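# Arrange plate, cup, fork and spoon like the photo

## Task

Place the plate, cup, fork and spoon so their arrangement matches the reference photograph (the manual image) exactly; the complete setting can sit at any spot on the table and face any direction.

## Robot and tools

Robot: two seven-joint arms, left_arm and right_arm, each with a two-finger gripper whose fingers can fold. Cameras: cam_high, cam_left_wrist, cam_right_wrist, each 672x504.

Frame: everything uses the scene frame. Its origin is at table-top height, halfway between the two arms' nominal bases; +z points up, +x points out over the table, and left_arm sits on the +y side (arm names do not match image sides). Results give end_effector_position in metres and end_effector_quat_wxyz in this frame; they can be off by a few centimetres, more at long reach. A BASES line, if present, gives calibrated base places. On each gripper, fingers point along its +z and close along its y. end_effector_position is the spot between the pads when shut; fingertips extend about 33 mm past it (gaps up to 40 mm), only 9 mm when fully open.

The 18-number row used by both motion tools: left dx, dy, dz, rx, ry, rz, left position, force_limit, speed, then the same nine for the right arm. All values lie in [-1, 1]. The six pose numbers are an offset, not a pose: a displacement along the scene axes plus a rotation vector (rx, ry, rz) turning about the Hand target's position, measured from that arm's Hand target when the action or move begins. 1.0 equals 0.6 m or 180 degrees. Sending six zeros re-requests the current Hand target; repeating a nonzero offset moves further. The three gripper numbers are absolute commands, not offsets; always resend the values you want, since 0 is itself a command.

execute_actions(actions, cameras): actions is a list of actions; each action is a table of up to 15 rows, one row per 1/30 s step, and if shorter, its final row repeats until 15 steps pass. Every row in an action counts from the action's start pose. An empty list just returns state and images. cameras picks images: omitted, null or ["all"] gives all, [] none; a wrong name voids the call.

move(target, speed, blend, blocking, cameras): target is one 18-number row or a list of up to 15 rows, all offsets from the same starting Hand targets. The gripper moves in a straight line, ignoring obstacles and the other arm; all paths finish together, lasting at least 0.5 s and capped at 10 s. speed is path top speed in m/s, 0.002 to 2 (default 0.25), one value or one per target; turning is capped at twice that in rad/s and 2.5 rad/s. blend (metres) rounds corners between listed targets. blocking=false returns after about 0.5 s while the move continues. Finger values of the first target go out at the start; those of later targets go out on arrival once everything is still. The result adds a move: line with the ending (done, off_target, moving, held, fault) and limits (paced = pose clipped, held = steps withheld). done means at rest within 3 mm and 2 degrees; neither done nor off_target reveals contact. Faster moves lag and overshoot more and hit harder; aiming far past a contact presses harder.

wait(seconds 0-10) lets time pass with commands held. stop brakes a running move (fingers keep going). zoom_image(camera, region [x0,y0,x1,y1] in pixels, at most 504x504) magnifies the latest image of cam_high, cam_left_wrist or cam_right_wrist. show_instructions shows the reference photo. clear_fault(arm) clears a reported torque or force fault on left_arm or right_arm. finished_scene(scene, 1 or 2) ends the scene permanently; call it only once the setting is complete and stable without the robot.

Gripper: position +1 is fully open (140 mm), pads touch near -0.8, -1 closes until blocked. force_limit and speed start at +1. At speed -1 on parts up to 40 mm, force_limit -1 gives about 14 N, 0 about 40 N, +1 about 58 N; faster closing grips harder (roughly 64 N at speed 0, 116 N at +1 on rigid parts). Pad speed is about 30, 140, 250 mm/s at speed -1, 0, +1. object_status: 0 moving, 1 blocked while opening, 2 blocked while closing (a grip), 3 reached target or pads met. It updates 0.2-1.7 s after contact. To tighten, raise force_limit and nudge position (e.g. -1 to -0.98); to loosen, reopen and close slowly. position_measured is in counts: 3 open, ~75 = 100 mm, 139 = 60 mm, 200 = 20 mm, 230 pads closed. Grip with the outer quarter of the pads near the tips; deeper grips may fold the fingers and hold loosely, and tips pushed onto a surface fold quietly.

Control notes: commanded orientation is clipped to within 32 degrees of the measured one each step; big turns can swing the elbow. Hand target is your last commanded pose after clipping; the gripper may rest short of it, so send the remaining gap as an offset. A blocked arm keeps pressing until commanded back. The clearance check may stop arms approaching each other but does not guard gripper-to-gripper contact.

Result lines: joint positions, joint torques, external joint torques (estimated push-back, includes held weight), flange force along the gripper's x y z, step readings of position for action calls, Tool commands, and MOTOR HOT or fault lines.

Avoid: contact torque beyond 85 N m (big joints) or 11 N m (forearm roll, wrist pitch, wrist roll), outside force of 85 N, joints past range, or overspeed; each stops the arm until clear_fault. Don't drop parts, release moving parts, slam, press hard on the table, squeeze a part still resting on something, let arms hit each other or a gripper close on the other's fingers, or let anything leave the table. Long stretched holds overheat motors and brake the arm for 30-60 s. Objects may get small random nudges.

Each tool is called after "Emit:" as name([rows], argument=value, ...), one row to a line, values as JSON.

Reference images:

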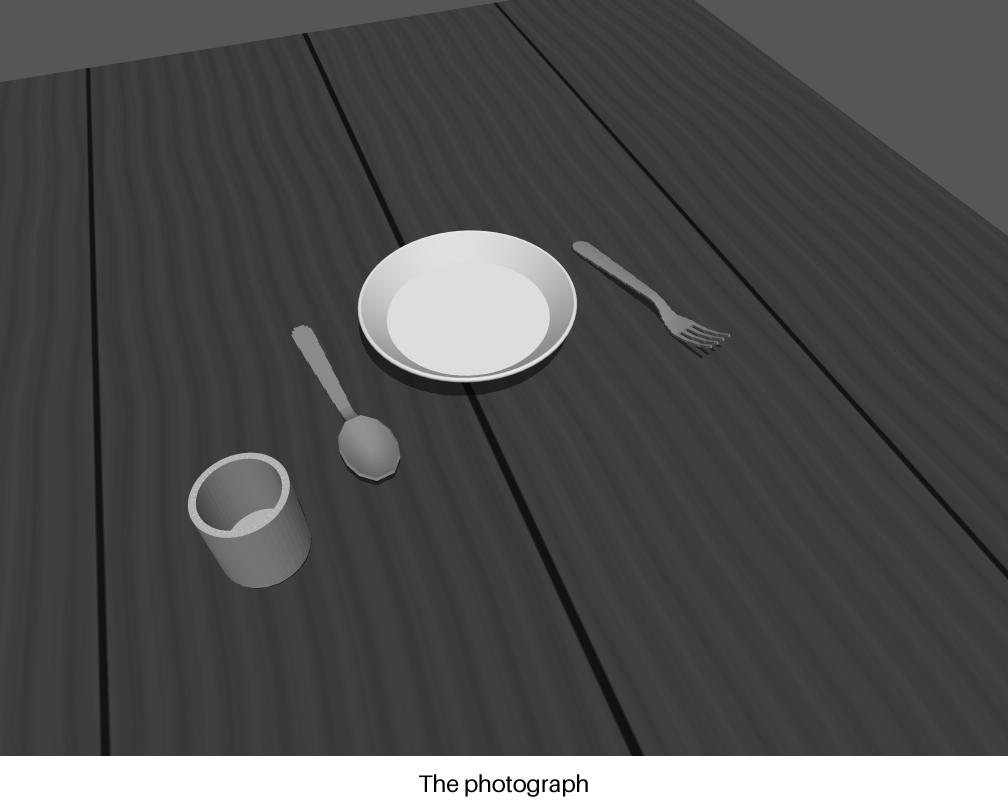

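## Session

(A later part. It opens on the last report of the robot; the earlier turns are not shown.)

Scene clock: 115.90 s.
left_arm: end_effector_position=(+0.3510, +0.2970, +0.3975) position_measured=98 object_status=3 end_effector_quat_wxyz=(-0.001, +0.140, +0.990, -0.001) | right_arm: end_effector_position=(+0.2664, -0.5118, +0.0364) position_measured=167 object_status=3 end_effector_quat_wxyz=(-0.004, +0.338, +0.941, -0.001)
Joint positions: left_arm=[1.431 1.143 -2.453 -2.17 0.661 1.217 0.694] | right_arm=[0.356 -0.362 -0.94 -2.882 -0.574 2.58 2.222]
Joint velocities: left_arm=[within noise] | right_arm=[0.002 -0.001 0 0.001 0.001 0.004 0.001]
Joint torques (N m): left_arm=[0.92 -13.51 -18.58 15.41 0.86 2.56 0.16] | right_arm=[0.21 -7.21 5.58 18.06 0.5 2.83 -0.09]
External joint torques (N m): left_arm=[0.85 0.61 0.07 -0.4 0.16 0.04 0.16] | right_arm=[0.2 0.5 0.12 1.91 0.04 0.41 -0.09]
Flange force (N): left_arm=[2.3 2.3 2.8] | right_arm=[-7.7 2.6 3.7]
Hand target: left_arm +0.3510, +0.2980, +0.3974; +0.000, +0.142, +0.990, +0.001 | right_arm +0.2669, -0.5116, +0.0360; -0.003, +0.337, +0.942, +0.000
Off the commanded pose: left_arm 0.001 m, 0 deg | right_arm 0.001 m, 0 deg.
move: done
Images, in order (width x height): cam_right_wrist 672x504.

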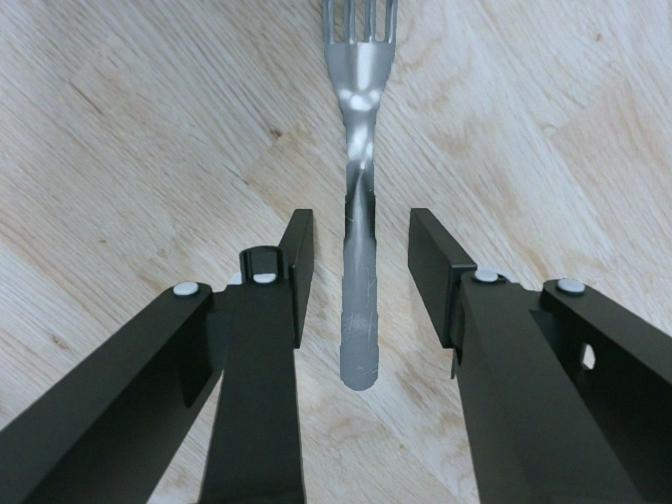

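Centered. Close.

Emit:
move(target=[0,0,0,0,0,0,0.25,-1,-1, 0,0,0,0,0,0,-1,-0.8,-1], cameras=["cam_right_wrist"])

Emit:
wait(seconds=0.6, cameras=[])

Scene clock: 117.33 s.
left_arm: end_effector_position=(+0.3510, +0.2970, +0.3975) position_measured=98 object_status=3 end_effector_quat_wxyz=(-0.001, +0.140, +0.990, -0.001) | right_arm: end_effector_position=(+0.2665, -0.5117, +0.0363) position_measured=211 object_status=0 end_effector_quat_wxyz=(-0.004, +0.338, +0.941, +0.000)
Joint positions: left_arm=[1.431 1.143 -2.453 -2.17 0.661 1.217 0.694] | right_arm=[0.357 -0.362 -0.942 -2.882 -0.574 2.581 2.222]
Joint velocities: within noise
Joint torques (N m): left_arm=[0.94 -13.5 -18.58 15.42 0.86 2.55 0.18] | right_arm=[0.4 -7.38 5.67 17.49 0.57 2.75 -0.02]
External joint torques (N m): left_arm=[0.96 0.8 0.06 -0.27 0.16 0.03 0.18] | right_arm=[0.42 0.37 0.21 1.24 0.1 0.31 -0.02]
Flange force (N): left_arm=[2.5 2.7 2.8] | right_arm=[-5.8 2.8 3.2]
Hand target: left_arm +0.3510, +0.2980, +0.3974; +0.000, +0.142, +0.990, +0.001 | right_arm +0.2669, -0.5116, +0.0360; -0.003, +0.337, +0.942, +0.000
Off the commanded pose: left_arm 0.001 m, 0 deg | right_arm 0.001 m, 0 deg.
move: done
Images, in order (width x height): cam_right_wrist 672x504.

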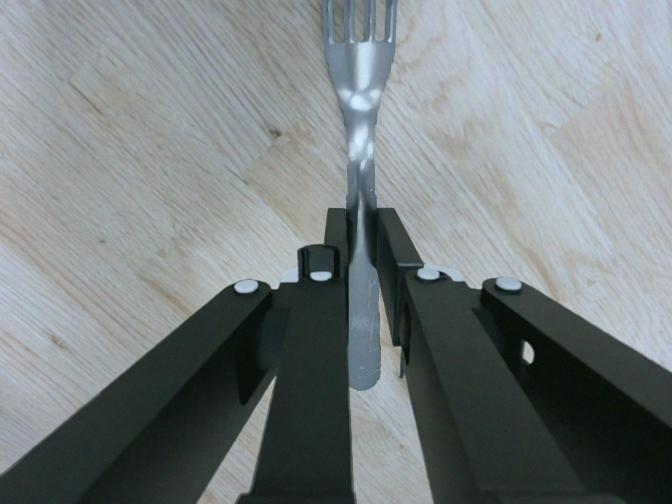

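Scene clock: 117.93 s.
left_arm: end_effector_position=(+0.3510, +0.2970, +0.3975) position_measured=98 object_status=3 end_effector_quat_wxyz=(-0.001, +0.140, +0.990, -0.001) | right_arm: end_effector_position=(+0.2665, -0.5117, +0.0363) position_measured=211 object_status=2 end_effector_quat_wxyz=(-0.004, +0.338, +0.941, +0.000)
Joint positions: left_arm=[1.431 1.143 -2.453 -2.17 0.661 1.217 0.694] | right_arm=[0.357 -0.362 -0.942 -2.882 -0.574 2.581 2.222]
Joint velocities: within noise
Joint torques (N m): left_arm=[0.93 -13.5 -18.6 15.44 0.86 2.54 0.16] | right_arm=[0.4 -7.43 5.64 17.56 0.54 2.74 -0.03]
External joint torques (N m): left_arm=[0.95 0.83 0.11 -0.29 0.16 0.02 0.16] | right_arm=[0.41 0.3 0.18 1.31 0.07 0.29 -0.03]
Flange force (N): left_arm=[2.5 2.7 2.9] | right_arm=[-5.8 2.6 2.9]
Hand target: left_arm +0.3510, +0.2980, +0.3974; +0.000, +0.142, +0.990, +0.001 | right_arm +0.2669, -0.5116, +0.0360; -0.003, +0.337, +0.942, +0.000
Tool commands: left_gripper/position=+0.25 left_gripper/force_limit=-1.0 left_gripper/speed=-1.0 right_gripper/position=-1.0 right_gripper/force_limit=-0.8 right_gripper/speed=-1.0
Off the commanded pose: left_arm 0.001 m, 0 deg | right_arm 0.001 m, 0 deg.
wait: 0.60 s; at rest by 0.17 s
No camera images: "cameras" was empty.

Emit:
move([
  [0,0,0,0,0,0,0.25,-1,-1, 0,0,0.1,0,0,0,-1,-0.8,-1],
  [0,0,0,0,0,0,0.25,-1,-1, 0.0325,0.3595,0.14,0,0,0.1545,-1,-0.8,-1],
], speed=[0.1,0.2], blend=0.03)

Scene clock: 122.97 s.
left_arm: end_effector_position=(+0.3510, +0.2970, +0.3975) position_measured=98 object_status=3 end_effector_quat_wxyz=(-0.001, +0.140, +0.990, -0.001) | right_arm: end_effector_position=(+0.2856, -0.2970, +0.1195) position_measured=211 object_status=2 end_effector_quat_wxyz=(-0.003, +0.097, +0.995, -0.003)
Joint positions: left_arm=[1.431 1.143 -2.453 -2.17 0.661 1.217 0.694] | right_arm=[0.684 -0.583 -0.529 -2.85 -0.382 2.289 2.266]
Joint velocities: within noise
Joint torques (N m): left_arm=[0.94 -13.51 -18.6 15.44 0.87 2.57 0.16] | right_arm=[-0.12 -7.75 5.7 23.96 0.94 2.57 0.26]
External joint torques (N m): left_arm=[0.98 0.78 0.06 -0.29 0.17 0.05 0.16] | right_arm=[-0.1 0.38 0.55 2.97 0.27 0.13 0.26]
Flange force (N): left_arm=[2.6 2.7 2.8] | right_arm=[-7.8 5.1 -2.9]
Hand target: left_arm +0.3510, +0.2980, +0.3974; +0.000, +0.142, +0.990, +0.001 | right_arm +0.2864, -0.2959, +0.1200; -0.003, +0.101, +0.995, -0.001
Off the commanded pose: left_arm 0.001 m, 0 deg | right_arm 0.001 m, 0 deg.
move: done

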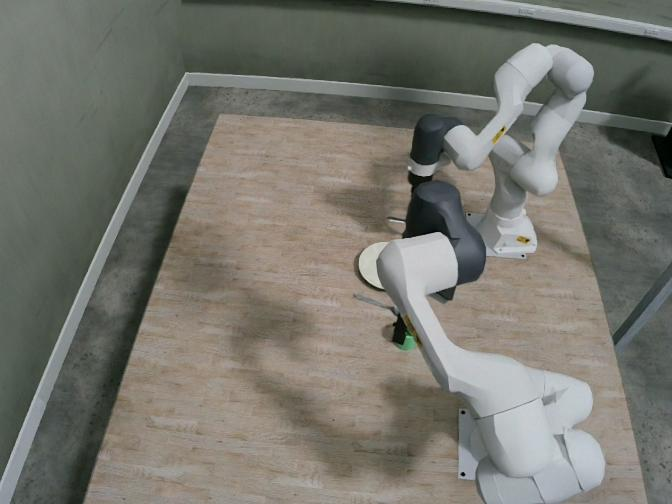

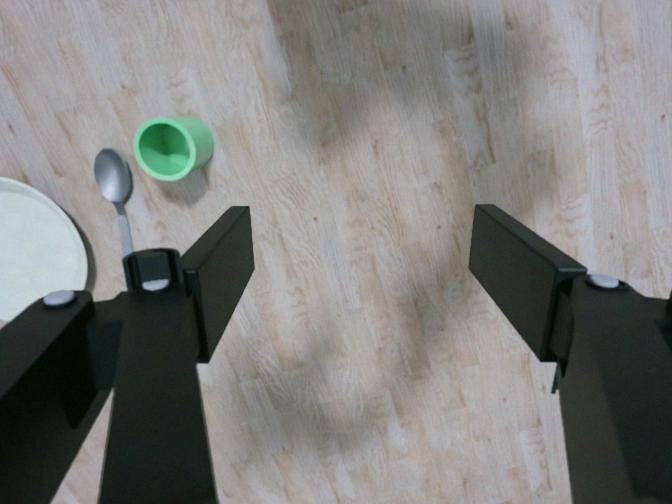

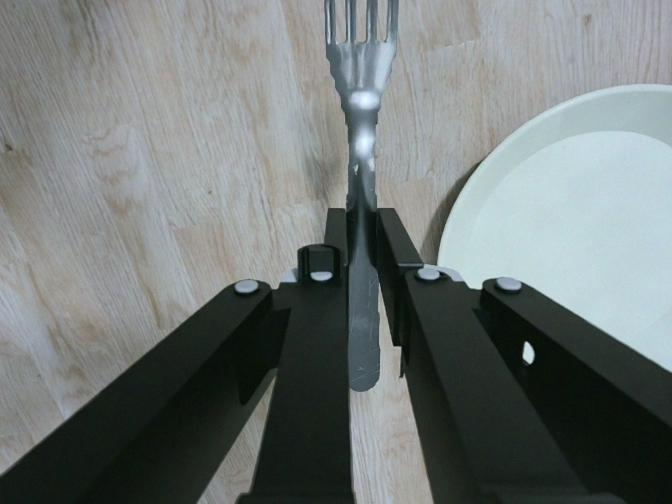

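Emit:
move([
  [0,0,0,0,0,0,0.25,-1,-1, -0.0158,-0.0072,-0.095,0,0,0,-1,-0.8,-1],
], speed=0.08, cameras=["cam_right_wrist"])

Scene clock: 126.13 s.
left_arm: end_effector_position=(+0.3510, +0.2970, +0.3974) position_measured=98 object_status=3 end_effector_quat_wxyz=(-0.001, +0.140, +0.990, -0.001) | right_arm: end_effector_position=(+0.2763, -0.3005, +0.0634) position_measured=211 object_status=2 end_effector_quat_wxyz=(-0.004, +0.102, +0.995, -0.001)
Joint positions: left_arm=[1.431 1.143 -2.453 -2.17 0.661 1.217 0.694] | right_arm=[0.684 -0.443 -0.582 -2.929 -0.406 2.503 2.267]
Joint velocities: left_arm=[within noise] | right_arm=[0.001 0.002 0.001 0 -0.002 0.004 -0.001]
Joint torques (N m): left_arm=[0.91 -13.51 -18.6 15.44 0.87 2.57 0.17] | right_arm=[-0.29 -9.41 4.47 20.66 0.56 2.87 0.04]
External joint torques (N m): left_arm=[1.01 0.85 0.11 -0.26 0.17 0.04 0.17] | right_arm=[-0.3 0.55 0.41 2.25 0.03 0.43 0.04]
Flange force (N): left_arm=[2.5 2.8 2.9] | right_arm=[-7.0 3.5 1.7]
Hand target: left_arm +0.3510, +0.2980, +0.3974; +0.000, +0.142, +0.990, +0.001 | right_arm +0.2769, -0.3002, +0.0630; -0.003, +0.101, +0.995, -0.001
Off the commanded pose: left_arm 0.001 m, 0 deg | right_arm 0.001 m, 0 deg.
move: done
Images, in order (width x height): cam_right_wrist 672x504.

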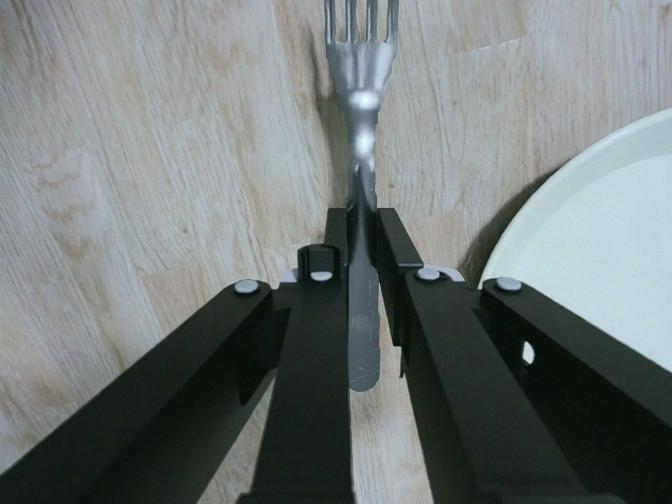

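Emit:
move([
  [0,0,0,0,0,0,0.25,-1,-1, -0.002,-0.004,-0.0435,0,0,0,-1,-0.8,-1],
], speed=0.04, cameras=["cam_right_wrist"])

Scene clock: 128.00 s.
left_arm: end_effector_position=(+0.3510, +0.2970, +0.3974) position_measured=98 object_status=3 end_effector_quat_wxyz=(-0.001, +0.140, +0.990, -0.001) | right_arm: end_effector_position=(+0.2753, -0.3031, +0.0373) position_measured=211 object_status=2 end_effector_quat_wxyz=(-0.004, +0.103, +0.995, -0.002)
Joint positions: left_arm=[1.431 1.143 -2.453 -2.17 0.661 1.217 0.694] | right_arm=[0.703 -0.345 -0.618 -2.946 -0.406 2.618 2.258]
Joint velocities: left_arm=[within noise] | right_arm=[0 0.001 -0.001 0 0 0.003 -0.003]
Joint torques (N m): left_arm=[0.97 -13.5 -18.56 15.4 0.86 2.57 0.17] | right_arm=[0.43 -10.82 3.43 19.1 0.49 2.88 -0.02]
External joint torques (N m): left_arm=[1.07 0.89 0.14 -0.28 0.16 0.05 0.17] | right_arm=[0.48 0.48 0.14 2.27 0.04 0.46 -0.02]
Flange force (N): left_arm=[2.7 2.9 3.1] | right_arm=[-8.4 4.9 3.7]
Hand target: left_arm +0.3510, +0.2980, +0.3974; +0.000, +0.142, +0.990, +0.001 | right_arm +0.2757, -0.3026, +0.0369; -0.003, +0.101, +0.995, -0.001
Off the commanded pose: left_arm 0.001 m, 0 deg | right_arm 0.001 m, 0 deg.
move: done
Images, in order (width x height): cam_right_wrist 672x504.

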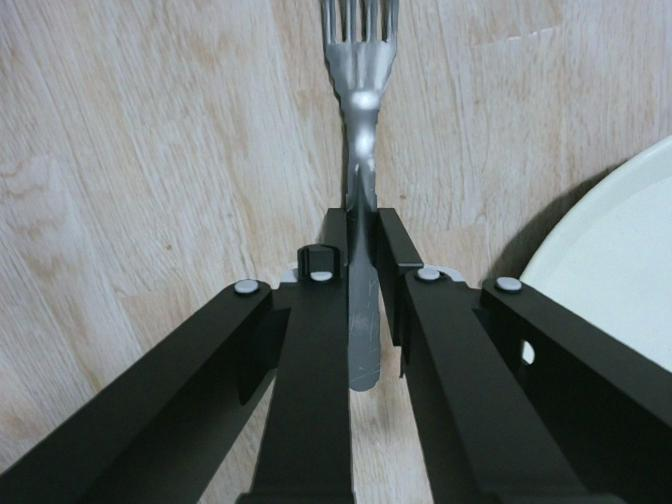

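Emit:
move([
  [0,0,0,0,0,0,0.25,-1,-1, 0,0,-0.0017,0,0,0,-1,-0.8,-1],
  [0,0,0,0,0,0,0.25,-1,-1, 0,0,-0.0017,0,0,0,-0.35,-1,-1],
], speed=0.02, cameras=["cam_right_wrist"])

Scene clock: 130.13 s.
left_arm: end_effector_position=(+0.3510, +0.2970, +0.3974) position_measured=98 object_status=3 end_effector_quat_wxyz=(-0.001, +0.140, +0.990, -0.001) | right_arm: end_effector_position=(+0.2758, -0.3029, +0.0364) position_measured=173 object_status=0 end_effector_quat_wxyz=(-0.003, +0.102, +0.995, -0.001)
Joint positions: left_arm=[1.431 1.143 -2.453 -2.17 0.661 1.217 0.694] | right_arm=[0.705 -0.341 -0.621 -2.946 -0.406 2.623 2.257]
Joint velocities: within noise
Joint torques (N m): left_arm=[0.89 -13.53 -18.54 15.46 0.85 2.58 0.16] | right_arm=[0.29 -10.88 3.34 18.76 0.45 2.77 -0.09]
External joint torques (N m): left_arm=[1.01 0.85 0.11 -0.2 0.16 0.05 0.16] | right_arm=[0.27 0.51 0 2 0.02 0.34 -0.09]
Flange force (N): left_arm=[2.4 2.8 2.7] | right_arm=[-7.7 3.7 3.4]
Hand target: left_arm +0.3510, +0.2980, +0.3974; +0.000, +0.142, +0.990, +0.001 | right_arm +0.2757, -0.3026, +0.0358; -0.003, +0.101, +0.995, -0.001
Off the commanded pose: left_arm 0.001 m, 0 deg | right_arm 0.001 m, 0 deg.
move: done
Images, in order (width x height): cam_right_wrist 672x504.

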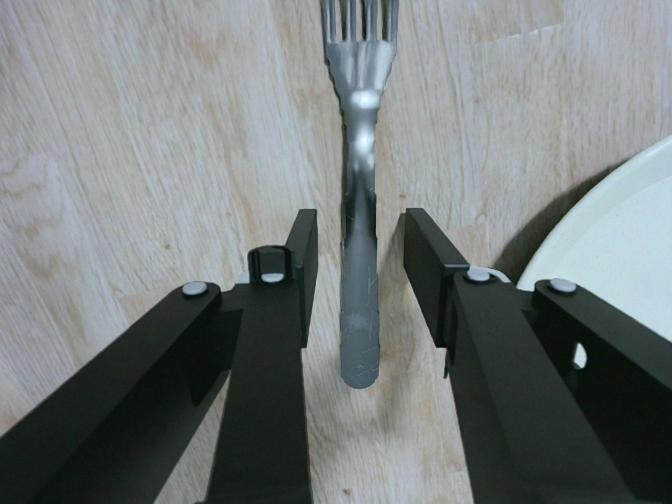

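Emit:
move([
  [0,0,0,0,0,0,0.25,-1,-1, 0,0,0.2,0,0,0,-0.35,-1,-1],
  [-0.03,-0.55,0.1,0,0,0,0.25,-1,-1, -0.1,-0.55,0.6,0,0,0,-0.35,-1,-1],
], speed=[0.12,0.3], blend=0.03)

Scene clock: 134.23 s.
left_arm: end_effector_position=(+0.3327, -0.0331, +0.4572) position_measured=98 object_status=3 end_effector_quat_wxyz=(+0.001, +0.140, +0.990, +0.000) | right_arm: end_effector_position=(+0.2171, -0.6310, +0.3957) position_measured=173 object_status=3 end_effector_quat_wxyz=(-0.002, +0.103, +0.995, +0.000)
Joint positions: left_arm=[0.544 0.231 -1.69 -1.456 0.234 1.432 0.695] | right_arm=[0.445 -0.962 -0.724 -2.131 -0.591 1.349 1.619]
Joint velocities: left_arm=[0 0.002 0 0 0.001 -0.001 0.004] | right_arm=[0 -0.001 0 -0.001 0 -0.001 -0.009]
Joint torques (N m): left_arm=[0.43 -5.48 -6.06 22.01 0.74 2.48 0.24] | right_arm=[0.19 7.42 16.72 20.39 0.57 2.29 -0.08]
External joint torques (N m): left_arm=[0.48 1.9 1.09 -0.44 -0.02 -0.05 0.24] | right_arm=[0.11 -0.96 0.37 2.21 -0.23 -0.15 -0.08]
Flange force (N): left_arm=[0.0 0.0 0.0] | right_arm=[-0.8 -2.7 -5.8]
Hand target: left_arm +0.3330, -0.0320, +0.4574; +0.000, +0.142, +0.990, +0.001 | right_arm +0.2157, -0.6326, +0.3958; -0.003, +0.101, +0.995, -0.001
Off the commanded pose: left_arm 0.001 m, 0 deg | right_arm 0.002 m, 0 deg.
move: done

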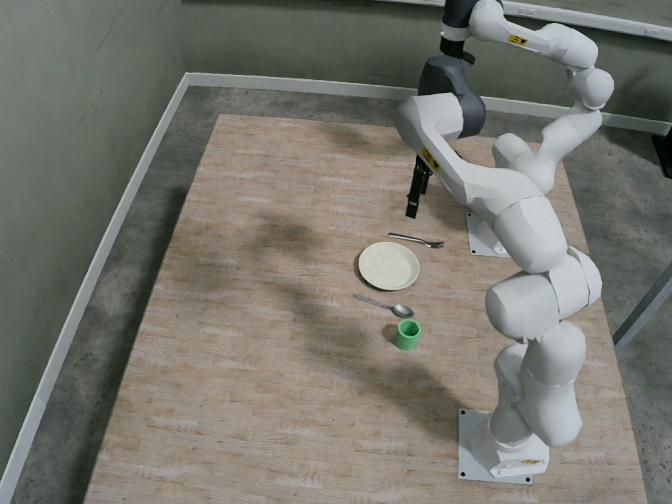

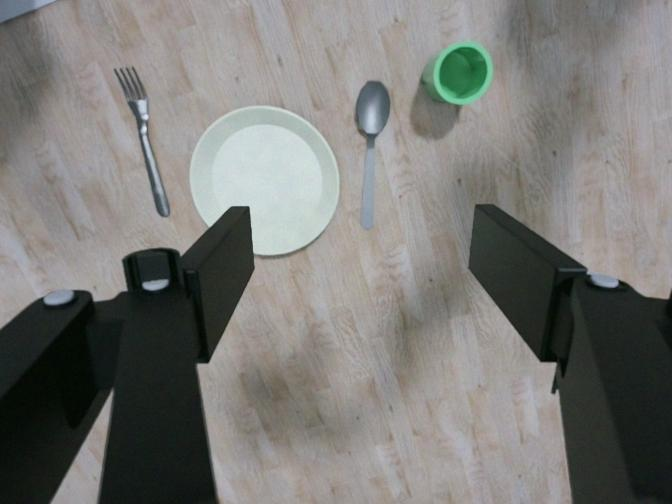

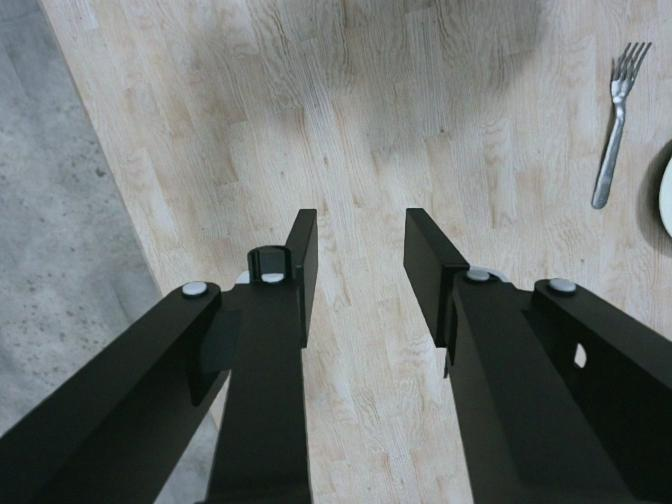

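Emit:
zoom_image(camera="cam_left_wrist", region=[80, 20, 500, 270])

Scaled by 1.200.

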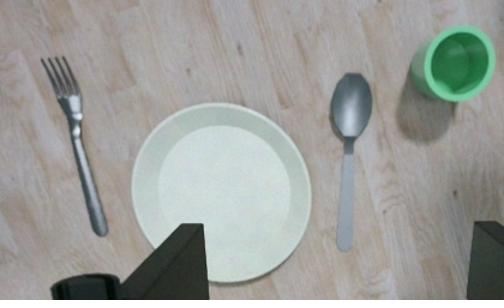

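Emit:
finished_scene(scene=1)

The scene is finished: the task was done.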